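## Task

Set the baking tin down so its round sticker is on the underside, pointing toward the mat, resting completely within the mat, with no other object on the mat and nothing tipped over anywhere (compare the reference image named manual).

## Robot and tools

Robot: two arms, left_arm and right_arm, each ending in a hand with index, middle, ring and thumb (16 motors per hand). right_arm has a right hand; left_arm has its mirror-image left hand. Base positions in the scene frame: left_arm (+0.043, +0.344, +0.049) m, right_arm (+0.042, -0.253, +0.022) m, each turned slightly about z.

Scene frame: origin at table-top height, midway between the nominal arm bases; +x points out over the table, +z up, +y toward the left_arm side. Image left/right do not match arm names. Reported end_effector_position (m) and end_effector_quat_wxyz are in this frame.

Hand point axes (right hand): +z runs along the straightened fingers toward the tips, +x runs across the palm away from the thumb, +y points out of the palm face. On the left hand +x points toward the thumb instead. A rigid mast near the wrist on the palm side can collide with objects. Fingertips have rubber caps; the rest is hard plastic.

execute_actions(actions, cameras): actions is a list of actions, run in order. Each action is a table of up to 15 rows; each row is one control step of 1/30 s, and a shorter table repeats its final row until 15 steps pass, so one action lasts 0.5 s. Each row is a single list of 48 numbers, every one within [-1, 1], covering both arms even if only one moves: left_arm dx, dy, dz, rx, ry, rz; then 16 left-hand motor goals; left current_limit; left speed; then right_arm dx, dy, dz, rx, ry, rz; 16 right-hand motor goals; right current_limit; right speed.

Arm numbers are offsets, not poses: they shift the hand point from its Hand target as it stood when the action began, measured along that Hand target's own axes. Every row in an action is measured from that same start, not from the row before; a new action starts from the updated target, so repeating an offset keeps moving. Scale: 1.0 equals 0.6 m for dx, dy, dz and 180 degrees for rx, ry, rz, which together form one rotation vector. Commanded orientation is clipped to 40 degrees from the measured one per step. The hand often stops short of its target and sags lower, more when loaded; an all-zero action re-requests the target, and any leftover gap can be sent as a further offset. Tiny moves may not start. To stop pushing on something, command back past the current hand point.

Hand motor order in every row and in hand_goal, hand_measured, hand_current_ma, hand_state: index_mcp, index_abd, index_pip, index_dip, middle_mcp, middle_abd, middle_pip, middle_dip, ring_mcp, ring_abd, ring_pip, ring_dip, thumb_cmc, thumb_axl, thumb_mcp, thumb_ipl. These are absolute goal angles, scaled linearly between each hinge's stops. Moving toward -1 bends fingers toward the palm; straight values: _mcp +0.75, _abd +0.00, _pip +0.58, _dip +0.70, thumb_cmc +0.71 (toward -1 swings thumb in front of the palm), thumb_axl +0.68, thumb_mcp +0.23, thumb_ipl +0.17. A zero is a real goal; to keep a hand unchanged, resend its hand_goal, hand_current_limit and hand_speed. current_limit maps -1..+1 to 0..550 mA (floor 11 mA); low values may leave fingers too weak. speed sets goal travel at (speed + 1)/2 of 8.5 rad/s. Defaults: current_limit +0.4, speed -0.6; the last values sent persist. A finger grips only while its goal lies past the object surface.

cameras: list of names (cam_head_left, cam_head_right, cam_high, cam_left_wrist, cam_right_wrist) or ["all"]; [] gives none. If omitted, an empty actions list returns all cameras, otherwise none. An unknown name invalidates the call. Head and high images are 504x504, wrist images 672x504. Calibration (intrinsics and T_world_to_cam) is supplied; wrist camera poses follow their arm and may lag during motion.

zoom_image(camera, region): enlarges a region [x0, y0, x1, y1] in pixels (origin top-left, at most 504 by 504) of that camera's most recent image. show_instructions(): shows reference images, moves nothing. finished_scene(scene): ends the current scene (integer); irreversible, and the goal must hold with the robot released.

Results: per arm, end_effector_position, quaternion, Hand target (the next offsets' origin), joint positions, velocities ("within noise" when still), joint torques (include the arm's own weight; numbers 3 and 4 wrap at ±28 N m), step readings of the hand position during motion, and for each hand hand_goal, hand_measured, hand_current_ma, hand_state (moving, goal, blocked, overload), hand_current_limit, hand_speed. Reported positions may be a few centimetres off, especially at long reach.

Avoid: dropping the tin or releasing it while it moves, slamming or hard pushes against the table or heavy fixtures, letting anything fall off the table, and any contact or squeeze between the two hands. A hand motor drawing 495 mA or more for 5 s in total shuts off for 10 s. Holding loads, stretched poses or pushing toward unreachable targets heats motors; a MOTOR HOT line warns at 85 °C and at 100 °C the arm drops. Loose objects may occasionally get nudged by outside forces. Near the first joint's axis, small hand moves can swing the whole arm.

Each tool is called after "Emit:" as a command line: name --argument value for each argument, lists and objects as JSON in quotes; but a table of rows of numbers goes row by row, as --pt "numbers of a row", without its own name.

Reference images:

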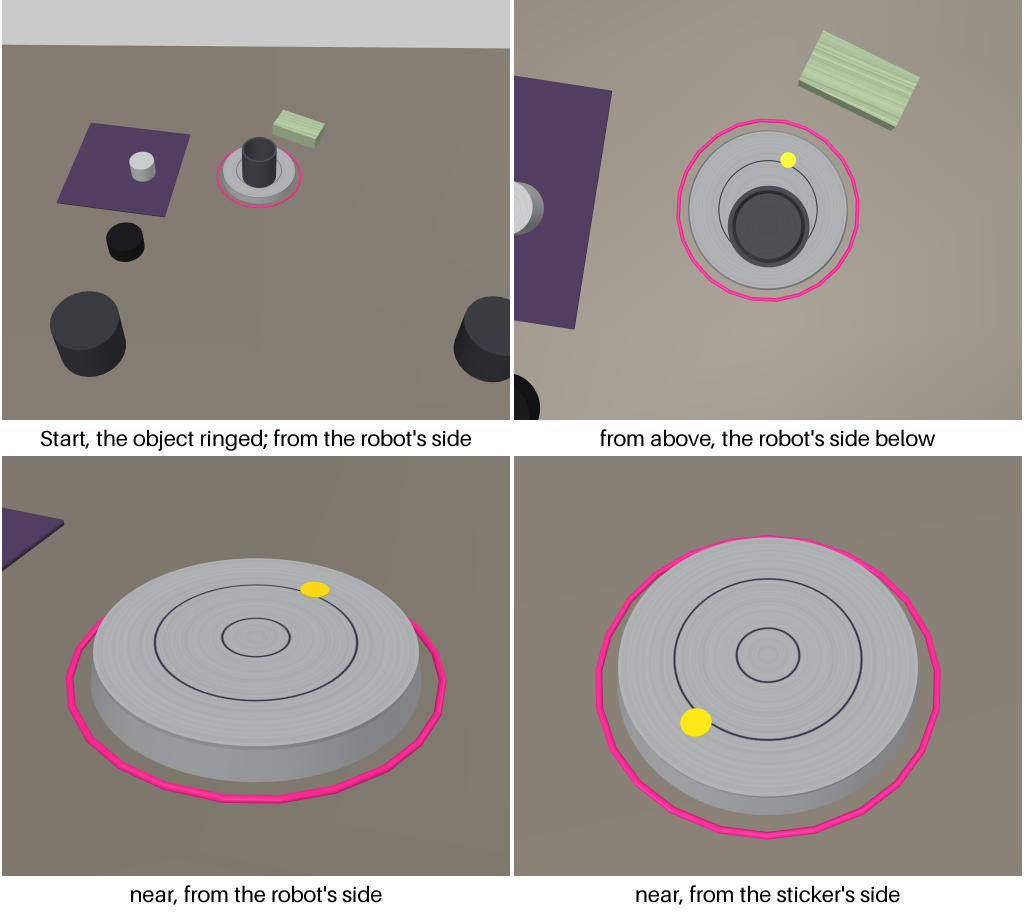

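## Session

Emit:
execute_actions --actions '[]'

Scene clock: 0.00 s.
left_arm: end_effector_position=(+0.5124, +0.0972, +0.3559) hand_goal=(+0.754, +0.000, +0.576, +0.696, +0.754, +0.000, +0.576, +0.696, +0.754, +0.000, +0.576, +0.696, +0.714, +0.678, +0.226, +0.168) hand_measured=(+0.754, +0.000, +0.576, +0.696, +0.754, +0.000, +0.576, +0.696, +0.754, +0.000, +0.576, +0.696, +0.714, +0.678, +0.226, +0.168) hand_current_ma=(+0, +0, +0, +0, +0, +0, +0, +0, +0, +0, +0, +0, +0, +0, +0, +0) hand_state=(goal, goal, goal, goal, goal, goal, goal, goal, goal, goal, goal, goal, goal, goal, goal, goal) hand_current_limit=0.40 hand_speed=-0.60 end_effector_quat_wxyz=(+0.288, +0.554, +0.672, -0.397) | right_arm: end_effector_position=(+0.2010, -0.0616, +0.1698) hand_goal=(+0.754, +0.000, +0.576, +0.696, +0.754, +0.000, +0.576, +0.696, +0.754, +0.000, +0.576, +0.696, +0.714, +0.678, +0.226, +0.168) hand_measured=(+0.754, +0.000, +0.576, +0.696, +0.754, +0.000, +0.576, +0.696, +0.754, +0.000, +0.576, +0.696, +0.714, +0.678, +0.226, +0.168) hand_current_ma=(+0, +0, +0, +0, +0, +0, +0, +0, +0, +0, +0, +0, +0, +0, +0, +0) hand_state=(goal, goal, goal, goal, goal, goal, goal, goal, goal, goal, goal, goal, goal, goal, goal, goal) hand_current_limit=0.40 hand_speed=-0.60 end_effector_quat_wxyz=(-0.363, +0.860, +0.274, +0.232)
Joint positions: left_arm=[-0.215 1.362 1.332 -1.195 0.987 -0.66] | right_arm=[0.99 0.442 0.461 -0.733 -0.287 2.024]
Joint velocities: within noise
Joint torques (N m): no reading
Heat: left arm: hottest waist 34 °C; right arm: hottest shoulder 33 °C.
Hand target: left_arm +0.5181, +0.0957, +0.3668; +0.297, +0.558, +0.668, -0.393 | right_arm +0.2055, -0.0554, +0.1881; -0.373, +0.851, +0.274, +0.246
camera_calibration:
cam_left_wrist: T_world_to_cam=[[-0.463879, -0.43877, 0.769609, -0.0228001], [-0.547034, 0.825195, 0.140737, 0.101826], [-0.696828, -0.355717, -0.622812, 0.739018], [0, 0, 0, 1]] pos_world=[0.560095, 0.168851, 0.463486]
cam_right_wrist: T_world_to_cam=[[-0.195841, -0.575824, -0.793772, 0.177594], [-0.815656, -0.353699, 0.457823, 0.0196304], [-0.544382, 0.737105, -0.400405, 0.346035], [0, 0, 0, 1]] pos_world=[0.239167, -0.145859, 0.270536]

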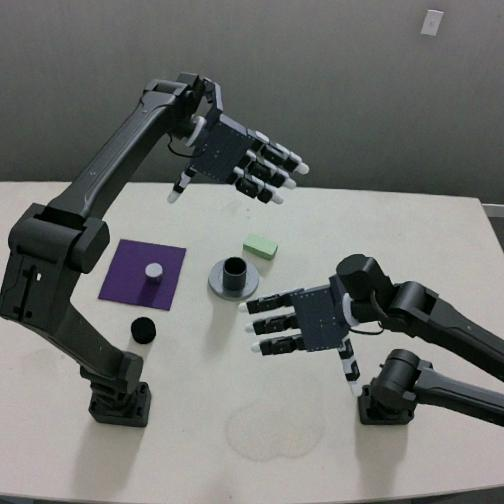

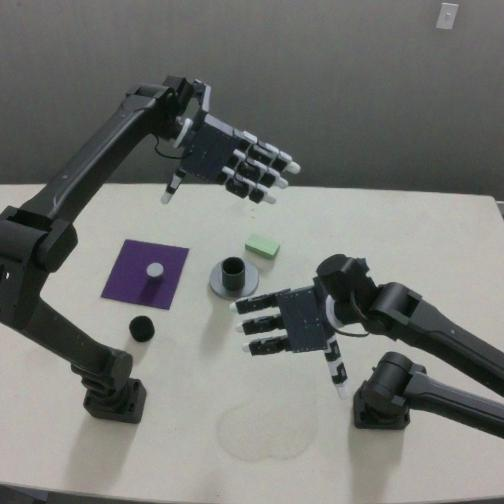

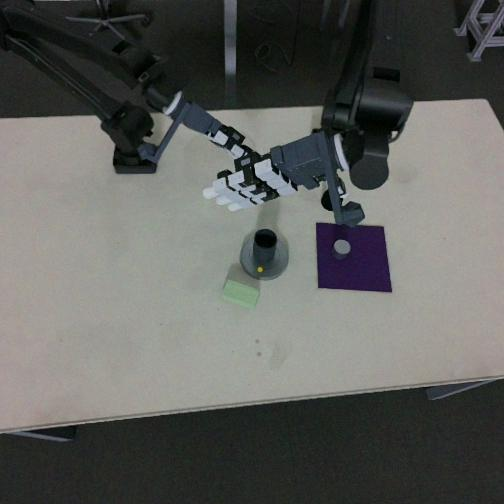

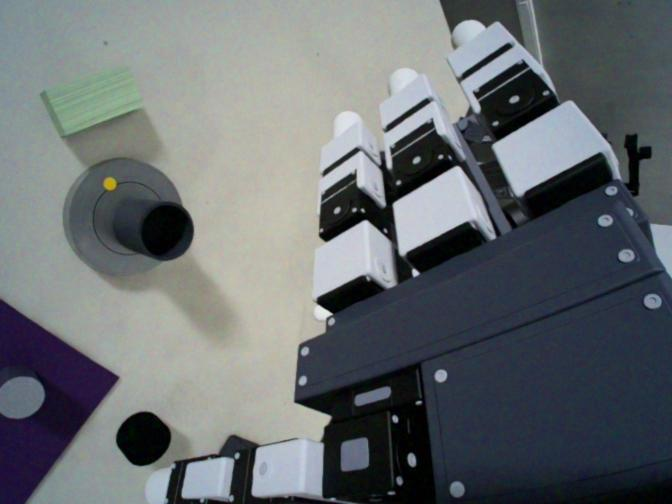

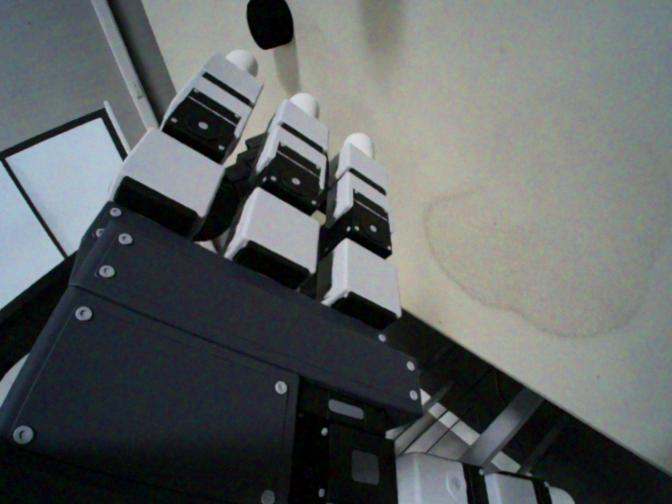

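Emit:
execute_actions --actions '[[[0.179,-0.06,-0.267,0,0,0,0.754,0,0.576,0.696,0.754,0,0.576,0.696,0.754,0,0.576,0.696,0.714,0.678,0.226,0.168,0.4,-0.6,0.062,-0.05,-0.06,0.123,-0.019,0.112,0.754,0,0.576,0.696,0.754,0,0.576,0.696,0.9,0,0.576,0.696,0.714,0.678,0.226,0.168,0.4,-0.6]],[[0.179,-0.06,-0.267,0,0,0,0.754,0,0.576,0.696,0.754,0,0.576,0.696,0.754,0,0.576,0.696,0.714,0.678,0.226,0.168,0.4,-0.6,0,0,0,0.123,-0.019,0.112,-0.205,0,0.577,0.696,-0.205,0,0.577,0.696,0.9,0,0.576,0.696,-0.571,0.678,0.393,0.168,0.4,-0.6]],[[0,0,0,-0.147,0.024,-0.14,0.754,0,0.576,0.696,0.754,0,0.576,0.696,0.754,0,0.576,0.696,0.714,0.678,0.226,0.168,0.4,-0.6,0.18,-0.018,0.1375,0,0,0,-0.205,0,0.577,0.696,-0.205,0,0.577,0.696,0.9,0,0.576,0.696,-0.571,0.678,0.393,0.168,0.4,-0.6]],[[0,0,0,-0.147,0.024,-0.14,0.754,0,0.576,0.696,0.754,0,0.576,0.696,0.754,0,0.576,0.696,0.714,0.678,0.226,0.168,0.4,-0.6,0.18,-0.018,0.1375,0,0,0,-0.205,0,0.577,0.696,-0.205,0,0.577,0.696,0.9,0,0.576,0.696,-0.571,0.678,0.393,0.168,0.4,-0.6]]]' --cameras '["cam_head_left","cam_head_right","cam_high"]'

Emit:
zoom_image --camera "cam_head_left" --region '[150, 180, 310, 340]'

Emit:
zoom_image --camera "cam_high" --region '[200, 160, 360, 320]'

Scene clock: 7.93 s.
left_arm: end_effector_position=(+0.4139, +0.4769, +0.3685) hand_goal=(+0.754, +0.000, +0.576, +0.696, +0.754, +0.000, +0.576, +0.696, +0.754, +0.000, +0.576, +0.696, +0.714, +0.678, +0.226, +0.168) hand_measured=(+0.752, +0.002, +0.576, +0.696, +0.752, +0.002, +0.576, +0.696, +0.752, +0.002, +0.576, +0.696, +0.712, +0.678, +0.224, +0.168) hand_current_ma=(-11, +10, +4, +0, -12, +9, +4, +0, -10, +8, +4, +0, -12, -4, -19, -2) hand_state=(goal, goal, goal, goal, goal, goal, goal, goal, goal, goal, goal, goal, goal, goal, goal, goal) hand_current_limit=0.40 hand_speed=-0.60 end_effector_quat_wxyz=(+0.274, +0.083, +0.951, -0.121) | right_arm: end_effector_position=(+0.3794, +0.1354, +0.2498) hand_goal=(-0.204, +0.000, +0.578, +0.696, -0.204, +0.000, +0.578, +0.696, +0.900, +0.000, +0.576, +0.696, -0.570, +0.678, +0.394, +0.168) hand_measured=(-0.206, +0.002, +0.576, +0.696, -0.206, +0.002, +0.576, +0.696, +0.884, +0.002, +0.574, +0.696, -0.570, +0.678, +0.392, +0.168) hand_current_ma=(-13, +7, -12, +0, -14, +6, -11, +0, -82, +7, -8, +0, -1, -4, -15, -2) hand_state=(goal, goal, goal, goal, goal, goal, goal, goal, goal, goal, goal, goal, goal, goal, goal, goal) hand_current_limit=0.40 hand_speed=-0.60 end_effector_quat_wxyz=(-0.651, +0.722, +0.175, -0.156)
Joint positions: left_arm=[0.399 1.05 1.219 -1.304 0.438 -1.162] | right_arm=[0.583 1.599 1.303 -0.777 -1.452 2.07]
Joint torques (N m): left_arm=[-0.79 -6.3 10.8 1.7 0.35 -0.11] | right_arm=[1.38 -16.56 13.63 0.12 -0.87 0.11]
Heat: left arm: hottest elbow 35 °C; right arm: hottest shoulder 33 °C.
Hand target: left_arm +0.4173, +0.4750, +0.3664; +0.270, +0.072, +0.954, -0.109 | right_arm +0.3888, +0.1452, +0.2696; -0.704, +0.705, +0.063, -0.062
Off the commanded pose: left_arm 0.005 m, 2 deg | right_arm 0.024 m, 18 deg.
joint sent to its limit (right arm) — joint 6 (wrist roll), upper limit. The joint targets are off in orientation, not in position.
Step readings (end_effector_position of left_arm | right_arm):
0: (+0.5124, +0.0972, +0.3559) | (+0.2010, -0.0616, +0.1698)
1: (+0.5124, +0.0980, +0.3561) | (+0.1998, -0.0605, +0.1697)
2: (+0.5107, +0.1030, +0.3559) | (+0.1936, -0.0562, +0.1697)
4: (+0.4994, +0.1301, +0.3512) | (+0.1807, -0.0513, +0.1747)
8: (+0.4785, +0.2258, +0.3464) | (+0.1926, -0.0549, +0.2098)
15: (+0.4568, +0.2814, +0.3535) | (+0.1983, -0.0563, +0.2312)
16: (+0.4558, +0.2824, +0.3527) | (+0.1961, -0.0557, +0.2297)
17: (+0.4554, +0.2902, +0.3513) | (+0.1902, -0.0523, +0.2324)
19: (+0.4503, +0.3260, +0.3470) | (+0.1834, -0.0481, +0.2428)
23: (+0.4264, +0.4259, +0.3488) | (+0.2024, -0.0572, +0.2482)
30: (+0.4139, +0.4690, +0.3603) | (+0.2053, -0.0567, +0.2435)
31: (+0.4142, +0.4689, +0.3605) | (+0.2050, -0.0565, +0.2437)
32: (+0.4134, +0.4695, +0.3593) | (+0.2063, -0.0551, +0.2430)
34: (+0.4108, +0.4711, +0.3553) | (+0.2157, -0.0470, +0.2434)
38: (+0.4118, +0.4699, +0.3542) | (+0.2518, -0.0182, +0.2436)
45: (+0.4112, +0.4713, +0.3551) | (+0.2790, +0.0240, +0.2359)
46: (+0.4103, +0.4719, +0.3541) | (+0.2802, +0.0280, +0.2369)
47: (+0.4102, +0.4729, +0.3523) | (+0.2834, +0.0324, +0.2388)
49: (+0.4138, +0.4779, +0.3502) | (+0.3013, +0.0500, +0.2470)
53: (+0.4213, +0.4766, +0.3559) | (+0.3527, +0.0954, +0.2596)
60: (+0.4193, +0.4770, +0.3717) | (+0.3759, +0.1306, +0.2448)
Images, in order (width x height): cam_head_left 504x504, cam_head_right 504x504, cam_high 504x504.

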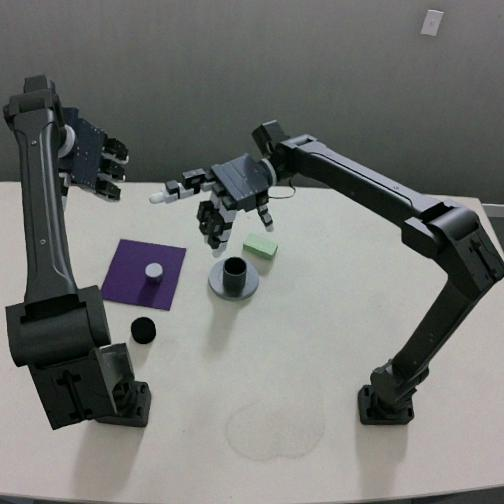

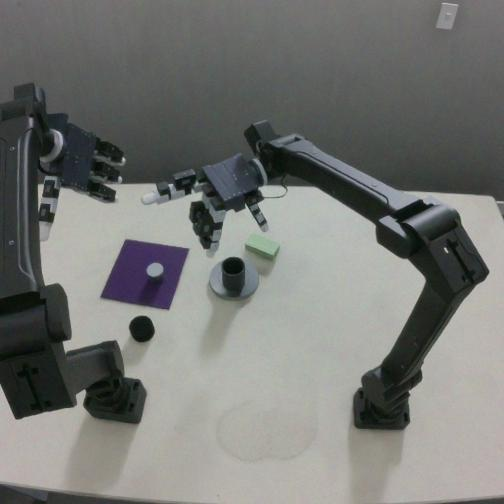

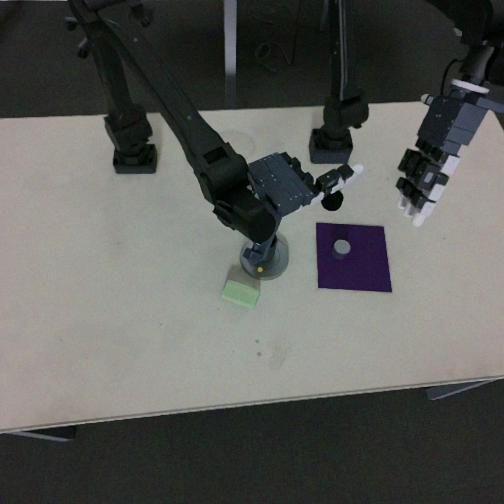

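Scaled by 3.150 from the camera's 504x504 image, which has a finer 720x720 frame.

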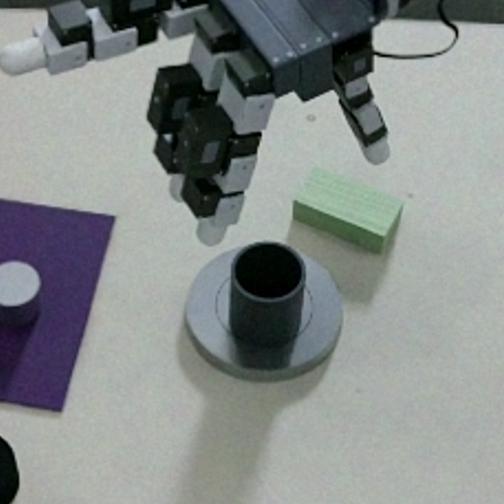

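Scaled by 3.150 from the camera's 504x504 image, which has a finer 720x720 frame.

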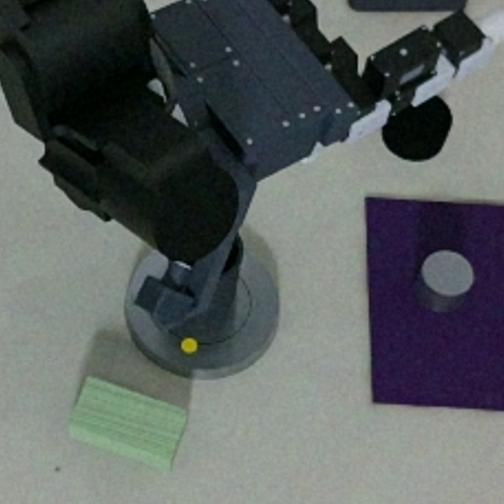

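Emit:
execute_actions --actions '[[[0,0,0,0,0,0,0.754,0,0.576,0.696,0.754,0,0.576,0.696,0.754,0,0.576,0.696,0.714,0.678,0.226,0.168,0.4,-0.6,0,0.08,0,-0.032,-0.094,-0.005,-0.205,0,0.577,0.696,-0.205,0,0.577,0.696,0.9,0,0.576,0.696,-0.571,0.678,0.393,0.168,0.4,-0.6]],[[0,0,0,0,0,0,0.754,0,0.576,0.696,0.754,0,0.576,0.696,0.754,0,0.576,0.696,0.714,0.678,0.226,0.168,0.4,-0.6,0,0.05,0,0,0,0,-0.205,0,0.577,0.696,-0.205,0,0.577,0.696,0.9,0,0.576,0.696,-0.571,0.678,0.393,0.168,0.4,-0.6]]]' --cameras '["cam_head_left","cam_head_right"]'

Emit:
zoom_image --camera "cam_head_left" --region '[170, 200, 300, 330]'

Emit:
zoom_image --camera "cam_head_right" --region '[170, 200, 300, 330]'

Scene clock: 10.87 s.
left_arm: end_effector_position=(+0.4133, +0.4785, +0.3688) hand_goal=(+0.754, +0.000, +0.576, +0.696, +0.754, +0.000, +0.576, +0.696, +0.754, +0.000, +0.576, +0.696, +0.714, +0.678, +0.226, +0.168) hand_measured=(+0.752, +0.002, +0.576, +0.696, +0.752, +0.002, +0.576, +0.696, +0.752, +0.002, +0.576, +0.696, +0.712, +0.678, +0.224, +0.168) hand_current_ma=(-11, +10, +4, +0, -12, +9, +4, +0, -10, +8, +4, +0, -12, -4, -19, -2) hand_state=(goal, goal, goal, goal, goal, goal, goal, goal, goal, goal, goal, goal, goal, goal, goal, goal) hand_current_limit=0.40 hand_speed=-0.60 end_effector_quat_wxyz=(+0.270, +0.071, +0.954, -0.108) | right_arm: end_effector_position=(+0.3885, +0.1407, +0.1913) hand_goal=(-0.204, +0.000, +0.578, +0.696, -0.204, +0.000, +0.578, +0.696, +0.900, +0.000, +0.576, +0.696, -0.570, +0.678, +0.394, +0.168) hand_measured=(-0.206, +0.002, +0.576, +0.696, -0.206, +0.002, +0.576, +0.696, +0.884, +0.002, +0.574, +0.696, -0.570, +0.678, +0.392, +0.168) hand_current_ma=(-13, +7, -12, +0, -14, +6, -11, +0, -82, +7, -8, +0, -1, -4, -15, -2) hand_state=(goal, goal, goal, goal, goal, goal, goal, goal, goal, goal, goal, goal, goal, goal, goal, goal) hand_current_limit=0.40 hand_speed=-0.60 end_effector_quat_wxyz=(-0.650, +0.723, +0.172, -0.160)
Joint positions: left_arm=[0.383 1.05 1.219 -1.293 0.399 -1.196] | right_arm=[0.583 1.683 1.246 -0.646 -1.451 2.069]
Joint torques (N m): left_arm=[-0.38 -7.53 10.63 1.92 0.23 -0.12] | right_arm=[1.03 -17.26 8.69 0.7 -0.96 -0.01]
Heat: left arm: hottest elbow 35 °C; right arm: hottest shoulder 33 °C.
Hand target: left_arm +0.4174, +0.4749, +0.3664; +0.270, +0.072, +0.954, -0.109 | right_arm +0.3903, +0.1424, +0.1917; -0.651, +0.722, +0.175, -0.157
Off the commanded pose: left_arm 0.006 m, 0 deg | right_arm 0.003 m, 1 deg.
Step readings (end_effector_position of left_arm | right_arm):
0: (+0.4138, +0.4769, +0.3685) | (+0.3794, +0.1354, +0.2498)
1: (+0.4138, +0.4769, +0.3685) | (+0.3794, +0.1354, +0.2498)
2: (+0.4136, +0.4778, +0.3686) | (+0.3797, +0.1356, +0.2495)
4: (+0.4136, +0.4787, +0.3688) | (+0.3822, +0.1370, +0.2477)
8: (+0.4137, +0.4791, +0.3691) | (+0.3880, +0.1404, +0.2368)
15: (+0.4135, +0.4784, +0.3689) | (+0.3889, +0.1409, +0.2199)
16: (+0.4135, +0.4784, +0.3688) | (+0.3889, +0.1409, +0.2196)
17: (+0.4134, +0.4784, +0.3688) | (+0.3891, +0.1410, +0.2188)
19: (+0.4133, +0.4785, +0.3688) | (+0.3889, +0.1409, +0.2161)
23: (+0.4134, +0.4785, +0.3688) | (+0.3867, +0.1396, +0.2044)
30: (+0.4133, +0.4785, +0.3688) | (+0.3871, +0.1398, +0.1911)
Images, in order (width x height): cam_head_left 504x504, cam_head_right 504x504.

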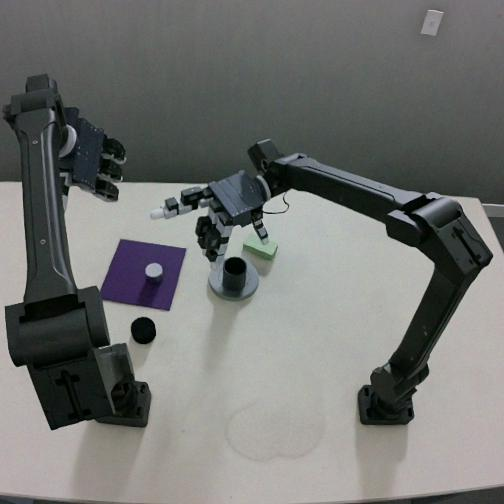

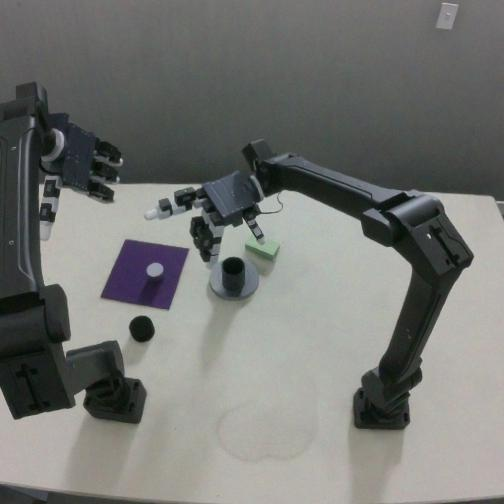

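Scaled by 3.877 from the camera's 504x504 image, which has a finer 720x720 frame.

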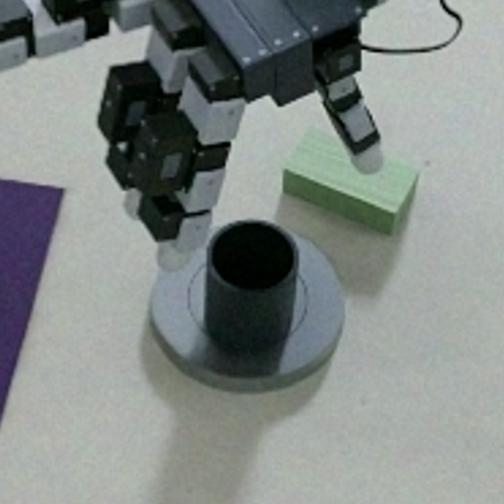

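Scaled by 3.877 from the camera's 504x504 image, which has a finer 720x720 frame.

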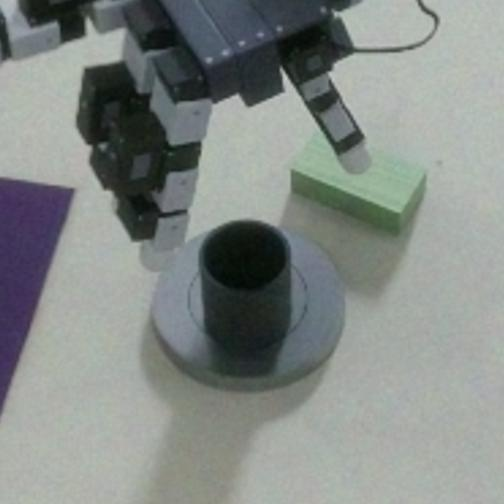

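Emit:
execute_actions --actions '[[[0,0,0,0,0,0,0.754,0,0.576,0.696,0.754,0,0.576,0.696,0.754,0,0.576,0.696,0.714,0.678,0.226,0.168,0.4,-0.6,-0.008,0.048,0.0165,0,0,0,-0.205,0,0.577,0.696,-0.205,0,0.577,0.696,0.9,0,0.576,0.696,-0.571,0.678,0.393,0.168,0.4,-0.6]],[[0,0,0,0,0,0,0.754,0,0.576,0.696,0.754,0,0.576,0.696,0.754,0,0.576,0.696,0.714,0.678,0.226,0.168,0.4,-0.6,0,0.06,0.006,0,0,0,-0.205,0,0.577,0.696,-0.205,0,0.577,0.696,0.9,0,0.576,0.696,-0.571,0.678,0.393,0.168,0.4,-0.6]],[[0,0,0,0,0,0,0.754,0,0.576,0.696,0.754,0,0.576,0.696,0.754,0,0.576,0.696,0.714,0.678,0.226,0.168,0.4,-0.6,0,0,0,0,0,0,-0.45,0,0.577,0.696,-0.45,0,0.577,0.696,0.9,0,0.576,0.696,-0.571,0.678,0.18,0.168,0.2,-0.88]],[[0,0,0,0,0,0,0.754,0,0.576,0.696,0.754,0,0.576,0.696,0.754,0,0.576,0.696,0.714,0.678,0.226,0.168,0.4,-0.6,0,0,0,0,0,0,-0.685,0,0.577,0.696,-0.685,0,0.577,0.696,0.9,0,0.576,0.696,-0.571,0.678,-0.05,0.168,0.2,-0.9]],[[0,0,0,0,0,0,0.754,0,0.576,0.696,0.754,0,0.576,0.696,0.754,0,0.576,0.696,0.714,0.678,0.226,0.168,0.4,-0.6,0,0,0,0,0,0,-0.685,0,0.577,0.696,-0.685,0,0.577,0.696,0.9,0,0.576,0.696,-0.571,0.678,-0.05,0.168,0.2,-0.9]]]' --cameras '["cam_head_left","cam_high"]'

Emit:
zoom_image --camera "cam_head_left" --region '[170, 200, 300, 330]'

Scene clock: 14.47 s.
left_arm: end_effector_position=(+0.4133, +0.4785, +0.3688) hand_goal=(+0.754, +0.000, +0.576, +0.696, +0.754, +0.000, +0.576, +0.696, +0.754, +0.000, +0.576, +0.696, +0.714, +0.678, +0.226, +0.168) hand_measured=(+0.752, +0.002, +0.576, +0.696, +0.752, +0.002, +0.576, +0.696, +0.752, +0.002, +0.576, +0.696, +0.712, +0.678, +0.224, +0.168) hand_current_ma=(-11, +10, +4, +0, -12, +9, +4, +0, -10, +8, +4, +0, -12, -4, -19, -2) hand_state=(goal, goal, goal, goal, goal, goal, goal, goal, goal, goal, goal, goal, goal, goal, goal, goal) hand_current_limit=0.40 hand_speed=-0.60 end_effector_quat_wxyz=(+0.270, +0.071, +0.954, -0.108) | right_arm: end_effector_position=(+0.3853, +0.1403, +0.1233) hand_goal=(-0.684, +0.000, +0.578, +0.696, -0.684, +0.000, +0.578, +0.696, +0.900, +0.000, +0.576, +0.696, -0.570, +0.678, -0.050, +0.168) hand_measured=(-0.468, -0.004, +0.598, +0.704, -0.490, -0.002, +0.596, +0.706, +0.884, +0.002, +0.574, +0.696, -0.564, +0.678, +0.190, +0.184) hand_current_ma=(+330, -12, +92, +37, +330, -11, +88, +42, -82, +7, -8, +0, +24, -4, +330, +95) hand_state=(blocked, goal, goal, goal, blocked, goal, goal, goal, goal, goal, goal, goal, goal, goal, blocked, goal) hand_current_limit=0.20 hand_speed=-0.90 end_effector_quat_wxyz=(-0.649, +0.723, +0.174, -0.158)
Joint positions: left_arm=[0.383 1.05 1.219 -1.293 0.399 -1.196] | right_arm=[0.586 1.765 1.153 -0.466 -1.448 2.069]
Joint torques (N m): left_arm=[-0.5 -8.06 10.7 1.87 0.23 -0.14] | right_arm=[2.08 -17.79 8.18 0.81 -0.86 0.11]
Heat: left arm: hottest elbow 36 °C; right arm: hottest shoulder 33 °C.
Hand target: left_arm +0.4174, +0.4749, +0.3664; +0.270, +0.072, +0.954, -0.109 | right_arm +0.3832, +0.1462, +0.1259; -0.651, +0.722, +0.175, -0.156
Off the commanded pose: left_arm 0.006 m, 0 deg | right_arm 0.007 m, 0 deg.
joint sent to its limit (right arm) — joint 6 (wrist roll), upper limit. The joint targets still meet the commanded pose.
Step readings (end_effector_position of left_arm | right_arm):
0: (+0.4133, +0.4785, +0.3688) | (+0.3885, +0.1407, +0.1913)
1: (+0.4133, +0.4785, +0.3688) | (+0.3885, +0.1407, +0.1912)
2: (+0.4133, +0.4785, +0.3688) | (+0.3886, +0.1408, +0.1903)
4: (+0.4133, +0.4785, +0.3688) | (+0.3886, +0.1407, +0.1866)
8: (+0.4133, +0.4785, +0.3688) | (+0.3858, +0.1399, +0.1740)
15: (+0.4133, +0.4785, +0.3688) | (+0.3855, +0.1404, +0.1620)
16: (+0.4133, +0.4785, +0.3688) | (+0.3856, +0.1405, +0.1619)
17: (+0.4133, +0.4785, +0.3688) | (+0.3861, +0.1408, +0.1612)
19: (+0.4133, +0.4785, +0.3688) | (+0.3871, +0.1414, +0.1575)
23: (+0.4133, +0.4785, +0.3688) | (+0.3861, +0.1408, +0.1415)
30: (+0.4133, +0.4785, +0.3688) | (+0.3848, +0.1399, +0.1232)
31: (+0.4133, +0.4785, +0.3688) | (+0.3849, +0.1400, +0.1233)
32: (+0.4133, +0.4785, +0.3688) | (+0.3850, +0.1401, +0.1233)
34: (+0.4133, +0.4785, +0.3688) | (+0.3853, +0.1403, +0.1233)
38: (+0.4133, +0.4785, +0.3688) | (+0.3853, +0.1403, +0.1233)
45: (+0.4133, +0.4785, +0.3688) | (+0.3853, +0.1403, +0.1233)
46: (+0.4133, +0.4785, +0.3688) | (+0.3853, +0.1403, +0.1233)
47: (+0.4133, +0.4785, +0.3688) | (+0.3853, +0.1403, +0.1233)
49: (+0.4133, +0.4785, +0.3688) | (+0.3853, +0.1403, +0.1233)
53: (+0.4133, +0.4785, +0.3688) | (+0.3853, +0.1403, +0.1233)
60: (+0.4133, +0.4785, +0.3688) | (+0.3853, +0.1403, +0.1233)
61: (+0.4133, +0.4785, +0.3688) | (+0.3853, +0.1403, +0.1233)
62: (+0.4133, +0.4785, +0.3688) | (+0.3853, +0.1403, +0.1233)
64: (+0.4133, +0.4785, +0.3688) | (+0.3853, +0.1403, +0.1233)
68: (+0.4133, +0.4785, +0.3688) | (+0.3853, +0.1403, +0.1233)
75: (+0.4133, +0.4785, +0.3688) | (+0.3853, +0.1403, +0.1233)
Images, in order (width x height): cam_head_left 504x504, cam_high 504x504.

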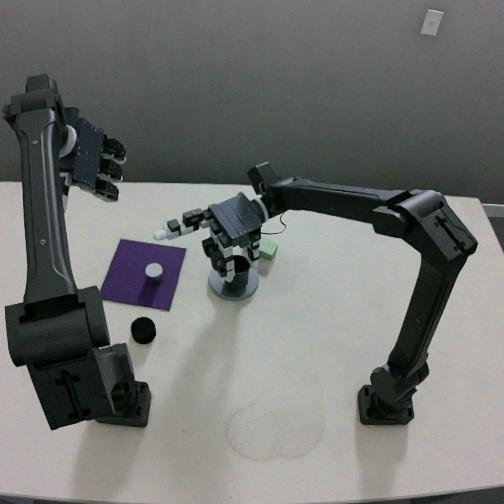

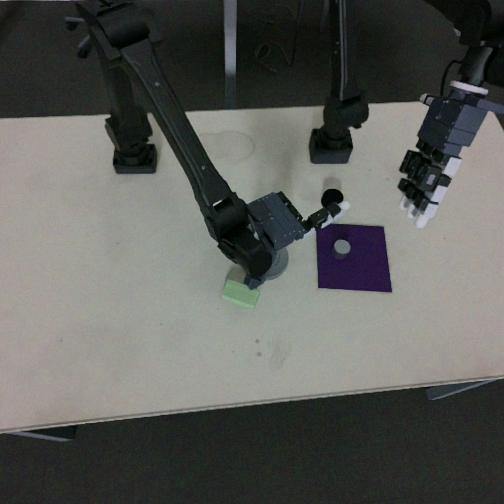

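Scaled by 3.877 from the camera's 504x504 image, which has a finer 720x720 frame.

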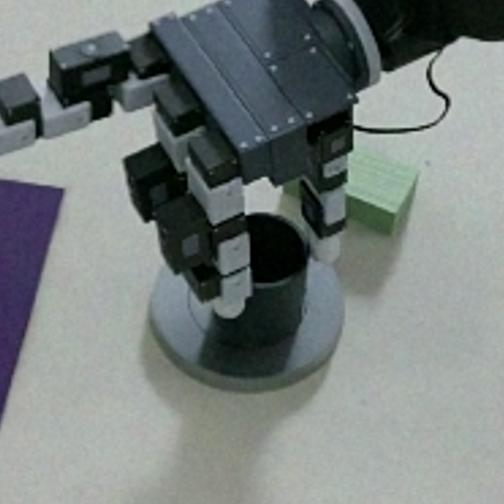

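Emit:
execute_actions --actions '[[[0,0,0,0,0,0,0.754,0,0.576,0.696,0.754,0,0.576,0.696,0.754,0,0.576,0.696,0.714,0.678,0.226,0.168,0.4,-0.6,0,-0.108,-0.011,0,0,0,-0.685,0,0.577,0.696,-0.685,0,0.577,0.696,0.9,0,0.576,0.696,-0.571,0.678,-0.05,0.168,0.2,-0.9]],[[0,0,0,0,0,0,0.754,0,0.576,0.696,0.754,0,0.576,0.696,0.754,0,0.576,0.696,0.714,0.678,0.226,0.168,0.4,-0.6,0,-0.108,-0.011,0,0,0,-0.685,0,0.577,0.696,-0.685,0,0.577,0.696,0.9,0,0.576,0.696,-0.571,0.678,-0.05,0.168,0.2,-0.9]],[[0,0,0,0,0,0,0.754,0,0.576,0.696,0.754,0,0.576,0.696,0.754,0,0.576,0.696,0.714,0.678,0.226,0.168,0.4,-0.6,-0.109,-0.002,0.012,0,0,0,-0.685,0,0.577,0.696,-0.685,0,0.577,0.696,0.9,0,0.576,0.696,-0.571,0.678,-0.05,0.168,0.2,-0.9]],[[0,0,0,0,0,0,0.754,0,0.576,0.696,0.754,0,0.576,0.696,0.754,0,0.576,0.696,0.714,0.678,0.226,0.168,0.4,-0.6,-0.109,-0.002,0.012,0,0,0,-0.685,0,0.577,0.696,-0.685,0,0.577,0.696,0.9,0,0.576,0.696,-0.571,0.678,-0.05,0.168,0.2,-0.9]],[[0,0,0,0,0,0,0.754,0,0.576,0.696,0.754,0,0.576,0.696,0.754,0,0.576,0.696,0.714,0.678,0.226,0.168,0.4,-0.6,-0.109,-0.002,0.012,0,0,0,-0.685,0,0.577,0.696,-0.685,0,0.577,0.696,0.9,0,0.576,0.696,-0.571,0.678,-0.05,0.168,0.2,-0.9]],[[0,0,0,0,0,0,0.754,0,0.576,0.696,0.754,0,0.576,0.696,0.754,0,0.576,0.696,0.714,0.678,0.226,0.168,0.4,-0.6,0,0.1,0.01,0,0,0,-0.685,0,0.577,0.696,-0.685,0,0.577,0.696,0.9,0,0.576,0.696,-0.571,0.678,-0.05,0.168,0.2,-0.9]]]' --cameras '["cam_head_left","cam_head_right","cam_high"]'

Emit:
zoom_image --camera "cam_head_left" --region '[170, 220, 330, 380]'

Scene clock: 19.87 s.
left_arm: end_effector_position=(+0.4133, +0.4785, +0.3688) hand_goal=(+0.754, +0.000, +0.576, +0.696, +0.754, +0.000, +0.576, +0.696, +0.754, +0.000, +0.576, +0.696, +0.714, +0.678, +0.226, +0.168) hand_measured=(+0.752, +0.002, +0.576, +0.696, +0.752, +0.002, +0.576, +0.696, +0.752, +0.002, +0.576, +0.696, +0.712, +0.678, +0.224, +0.168) hand_current_ma=(-11, +10, +4, +0, -12, +9, +4, +0, -10, +8, +4, +0, -12, -4, -19, -2) hand_state=(goal, goal, goal, goal, goal, goal, goal, goal, goal, goal, goal, goal, goal, goal, goal, goal) hand_current_limit=0.40 hand_speed=-0.60 end_effector_quat_wxyz=(+0.270, +0.071, +0.954, -0.108) | right_arm: end_effector_position=(+0.1977, +0.0718, +0.1924) hand_goal=(-0.684, +0.000, +0.578, +0.696, -0.684, +0.000, +0.578, +0.696, +0.900, +0.000, +0.576, +0.696, -0.570, +0.678, -0.050, +0.168) hand_measured=(-0.470, -0.004, +0.598, +0.704, -0.496, -0.008, +0.598, +0.706, +0.884, +0.002, +0.574, +0.696, -0.560, +0.678, +0.190, +0.184) hand_current_ma=(+330, -13, +98, +39, +330, -33, +91, +43, -82, +6, -8, +0, +44, -4, +330, +104) hand_state=(blocked, goal, blocked, goal, blocked, goal, goal, goal, goal, goal, goal, goal, goal, goal, blocked, goal) hand_current_limit=0.20 hand_speed=-0.90 end_effector_quat_wxyz=(-0.629, +0.722, +0.216, -0.192)
Joint positions: left_arm=[0.383 1.05 1.219 -1.293 0.399 -1.196] | right_arm=[0.711 1.219 0.769 -0.63 -1.418 2.072]
Joint torques (N m): left_arm=[0.03 -7.47 10.56 1.87 0.24 -0.14] | right_arm=[1.38 -9.11 9.29 0.81 -1.03 0.08]
Heat: left arm: hottest elbow 36 °C; right arm: hottest shoulder 33 °C.
Hand target: left_arm +0.4174, +0.4749, +0.3664; +0.270, +0.072, +0.954, -0.109 | right_arm +0.1984, +0.0761, +0.1969; -0.651, +0.722, +0.174, -0.157
Off the commanded pose: left_arm 0.006 m, 0 deg | right_arm 0.006 m, 7 deg.
joint sent to its limit (right arm) — joint 6 (wrist roll), upper limit. The joint targets are off in orientation, not in position.
Step readings (end_effector_position of left_arm | right_arm):
0: (+0.4133, +0.4785, +0.3688) | (+0.3853, +0.1403, +0.1233)
1: (+0.4133, +0.4785, +0.3688) | (+0.3851, +0.1404, +0.1233)
2: (+0.4133, +0.4785, +0.3688) | (+0.3840, +0.1397, +0.1233)
4: (+0.4133, +0.4785, +0.3688) | (+0.3782, +0.1365, +0.1258)
8: (+0.4133, +0.4785, +0.3688) | (+0.3705, +0.1321, +0.1388)
15: (+0.4133, +0.4785, +0.3688) | (+0.3752, +0.1349, +0.1667)
16: (+0.4133, +0.4785, +0.3688) | (+0.3755, +0.1351, +0.1681)
17: (+0.4133, +0.4785, +0.3688) | (+0.3750, +0.1348, +0.1704)
19: (+0.4133, +0.4785, +0.3688) | (+0.3727, +0.1334, +0.1773)
23: (+0.4133, +0.4785, +0.3688) | (+0.3729, +0.1336, +0.2013)
30: (+0.4133, +0.4785, +0.3688) | (+0.3776, +0.1364, +0.2344)
31: (+0.4133, +0.4785, +0.3688) | (+0.3777, +0.1364, +0.2346)
32: (+0.4133, +0.4785, +0.3688) | (+0.3763, +0.1366, +0.2350)
34: (+0.4133, +0.4785, +0.3688) | (+0.3672, +0.1327, +0.2323)
38: (+0.4133, +0.4785, +0.3688) | (+0.3378, +0.1225, +0.2321)
45: (+0.4133, +0.4785, +0.3688) | (+0.3244, +0.1218, +0.2492)
46: (+0.4133, +0.4785, +0.3688) | (+0.3240, +0.1216, +0.2494)
47: (+0.4133, +0.4785, +0.3688) | (+0.3219, +0.1205, +0.2481)
49: (+0.4133, +0.4785, +0.3688) | (+0.3093, +0.1135, +0.2421)
53: (+0.4133, +0.4785, +0.3688) | (+0.2765, +0.1006, +0.2361)
60: (+0.4133, +0.4785, +0.3688) | (+0.2639, +0.0992, +0.2503)
61: (+0.4133, +0.4785, +0.3688) | (+0.2636, +0.0989, +0.2505)
62: (+0.4133, +0.4785, +0.3688) | (+0.2614, +0.0981, +0.2493)
64: (+0.4133, +0.4785, +0.3688) | (+0.2495, +0.0919, +0.2441)
68: (+0.4133, +0.4785, +0.3688) | (+0.2157, +0.0787, +0.2399)
75: (+0.4133, +0.4785, +0.3688) | (+0.2024, +0.0758, +0.2520)
76: (+0.4133, +0.4785, +0.3688) | (+0.2022, +0.0756, +0.2517)
77: (+0.4133, +0.4785, +0.3688) | (+0.2022, +0.0756, +0.2492)
79: (+0.4133, +0.4785, +0.3688) | (+0.2015, +0.0750, +0.2382)
83: (+0.4133, +0.4785, +0.3688) | (+0.1947, +0.0693, +0.2073)
90: (+0.4133, +0.4785, +0.3688) | (+0.1970, +0.0712, +0.1921)
Images, in order (width x height): cam_head_left 504x504, cam_head_right 504x504, cam_high 504x504.

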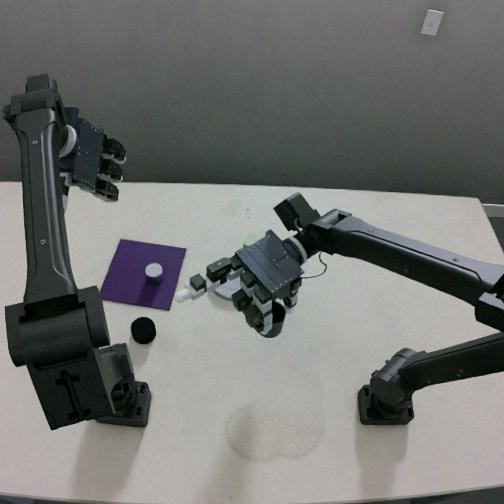

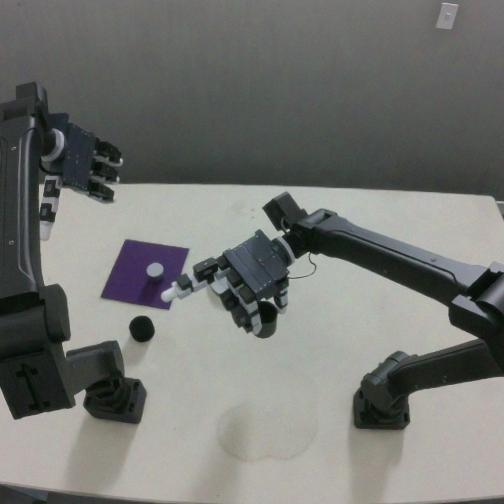

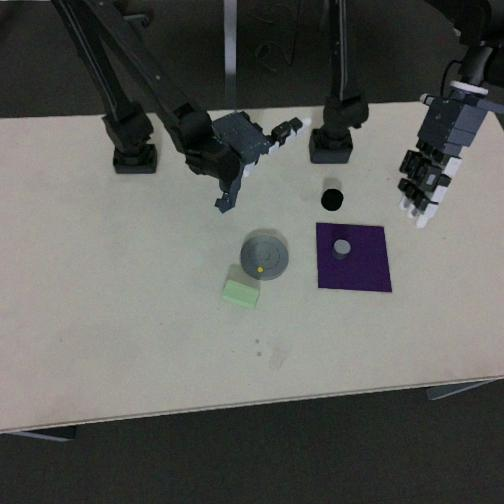

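Scaled by 3.150 from the camera's 504x504 image, which has a finer 720x720 frame.

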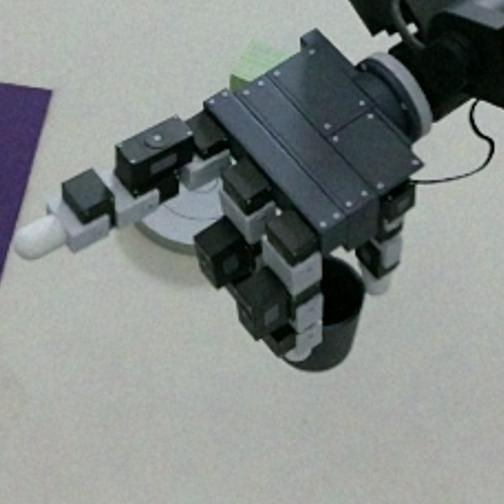

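Emit:
execute_actions --actions '[[[0,0,0,0,0,0,0.754,0,0.576,0.696,0.754,0,0.576,0.696,0.754,0,0.576,0.696,0.714,0.678,0.226,0.168,0.4,-0.6,0,0.11,0.011,0,0,0,-0.685,0,0.577,0.696,-0.685,0,0.577,0.696,0.9,0,0.576,0.696,-0.571,0.678,-0.05,0.168,0.2,-0.9]],[[0,0,0,0,0,0,0.754,0,0.576,0.696,0.754,0,0.576,0.696,0.754,0,0.576,0.696,0.714,0.678,0.226,0.168,0.4,-0.6,0,0.03,0.003,0,0,0,-0.685,0,0.577,0.696,-0.685,0,0.577,0.696,0.9,0,0.576,0.696,-0.571,0.678,-0.05,0.168,0.2,-0.9]],[[0,0,0,0,0,0,0.754,0,0.576,0.696,0.754,0,0.576,0.696,0.754,0,0.576,0.696,0.714,0.678,0.226,0.168,0.4,-0.6,0,0.01,0.001,0,0,0,-0.685,0,0.577,0.696,-0.685,0,0.577,0.696,0.9,0,0.576,0.696,-0.571,0.678,-0.05,0.168,0.2,-0.9]]]' --cameras '["cam_head_left","cam_head_right"]'

Emit:
zoom_image --camera "cam_head_left" --region '[190, 240, 320, 370]'

Scene clock: 22.17 s.
left_arm: end_effector_position=(+0.4133, +0.4785, +0.3688) hand_goal=(+0.754, +0.000, +0.576, +0.696, +0.754, +0.000, +0.576, +0.696, +0.754, +0.000, +0.576, +0.696, +0.714, +0.678, +0.226, +0.168) hand_measured=(+0.752, +0.002, +0.576, +0.696, +0.752, +0.002, +0.576, +0.696, +0.752, +0.002, +0.576, +0.696, +0.712, +0.678, +0.224, +0.168) hand_current_ma=(-11, +10, +4, +0, -12, +9, +4, +0, -10, +8, +4, +0, -12, -4, -19, -2) hand_state=(goal, goal, goal, goal, goal, goal, goal, goal, goal, goal, goal, goal, goal, goal, goal, goal) hand_current_limit=0.40 hand_speed=-0.60 end_effector_quat_wxyz=(+0.270, +0.071, +0.954, -0.108) | right_arm: end_effector_position=(+0.1997, +0.0734, +0.1075) hand_goal=(-0.684, +0.000, +0.578, +0.696, -0.684, +0.000, +0.578, +0.696, +0.900, +0.000, +0.576, +0.696, -0.570, +0.678, -0.050, +0.168) hand_measured=(-0.470, -0.004, +0.598, +0.704, -0.496, -0.008, +0.598, +0.706, +0.884, +0.002, +0.574, +0.696, -0.560, +0.678, +0.190, +0.184) hand_current_ma=(+330, -13, +98, +39, +330, -34, +91, +43, -82, +6, -8, +0, +46, -4, +330, +104) hand_state=(blocked, goal, blocked, goal, blocked, goal, goal, goal, goal, goal, goal, goal, goal, goal, blocked, goal) hand_current_limit=0.20 hand_speed=-0.90 end_effector_quat_wxyz=(-0.631, +0.720, +0.220, -0.187)
Joint positions: left_arm=[0.383 1.05 1.219 -1.293 0.399 -1.196] | right_arm=[0.711 1.38 0.64 -0.325 -1.418 2.073]
Joint torques (N m): left_arm=[-0.44 -7.88 10.55 1.89 0.28 -0.14] | right_arm=[1.32 -9.29 7.21 0.81 -0.95 0.07]
Heat: left arm: hottest elbow 37 °C; right arm: hottest elbow 34 °C.
Hand target: left_arm +0.4174, +0.4749, +0.3664; +0.270, +0.072, +0.954, -0.109 | right_arm +0.1986, +0.0760, +0.1065; -0.651, +0.722, +0.174, -0.157
Off the commanded pose: left_arm 0.006 m, 0 deg | right_arm 0.003 m, 7 deg.
joint sent to its limit (right arm) — joint 6 (wrist roll), upper limit. The joint targets are off in orientation, not in position.
Step readings (end_effector_position of left_arm | right_arm):
0: (+0.4133, +0.4785, +0.3688) | (+0.1978, +0.0719, +0.1924)
1: (+0.4133, +0.4785, +0.3688) | (+0.1979, +0.0720, +0.1923)
2: (+0.4133, +0.4785, +0.3688) | (+0.1986, +0.0725, +0.1901)
4: (+0.4133, +0.4785, +0.3688) | (+0.1998, +0.0735, +0.1798)
8: (+0.4133, +0.4785, +0.3688) | (+0.1944, +0.0689, +0.1463)
15: (+0.4133, +0.4785, +0.3688) | (+0.1952, +0.0697, +0.1251)
16: (+0.4133, +0.4785, +0.3688) | (+0.1956, +0.0701, +0.1253)
17: (+0.4133, +0.4785, +0.3688) | (+0.1965, +0.0709, +0.1255)
19: (+0.4133, +0.4785, +0.3688) | (+0.1989, +0.0728, +0.1244)
23: (+0.4133, +0.4785, +0.3688) | (+0.2002, +0.0737, +0.1182)
30: (+0.4133, +0.4785, +0.3688) | (+0.1989, +0.0728, +0.1124)
31: (+0.4133, +0.4785, +0.3688) | (+0.1991, +0.0729, +0.1124)
32: (+0.4133, +0.4785, +0.3688) | (+0.1994, +0.0731, +0.1123)
34: (+0.4133, +0.4785, +0.3688) | (+0.2003, +0.0738, +0.1121)
38: (+0.4133, +0.4785, +0.3688) | (+0.2008, +0.0742, +0.1100)
45: (+0.4133, +0.4785, +0.3688) | (+0.1996, +0.0733, +0.1075)
Images, in order (width x height): cam_head_left 504x504, cam_head_right 504x504.

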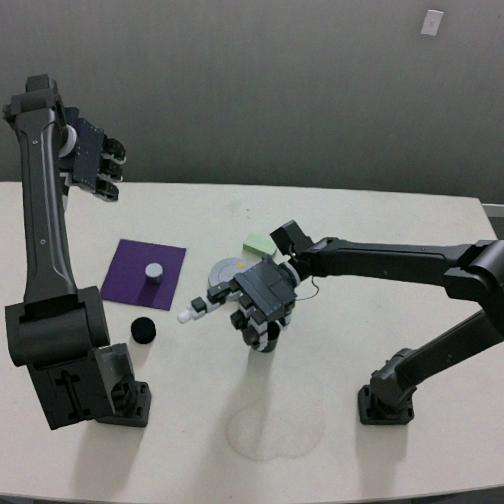

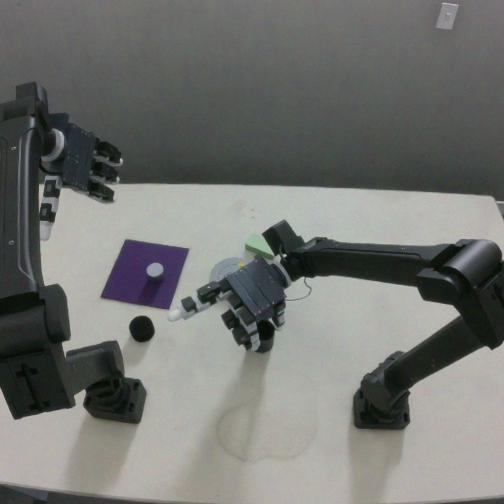

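Scaled by 3.877 from the camera's 504x504 image, which has a finer 720x720 frame.

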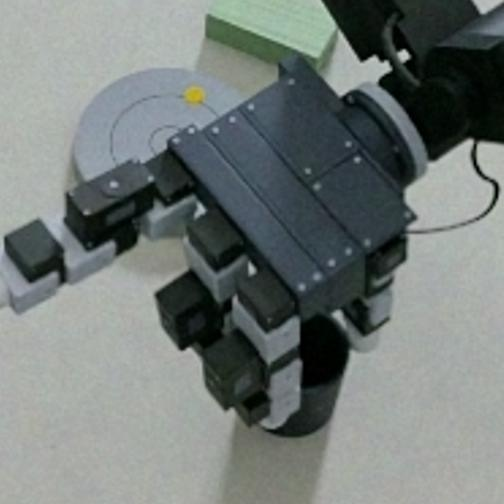

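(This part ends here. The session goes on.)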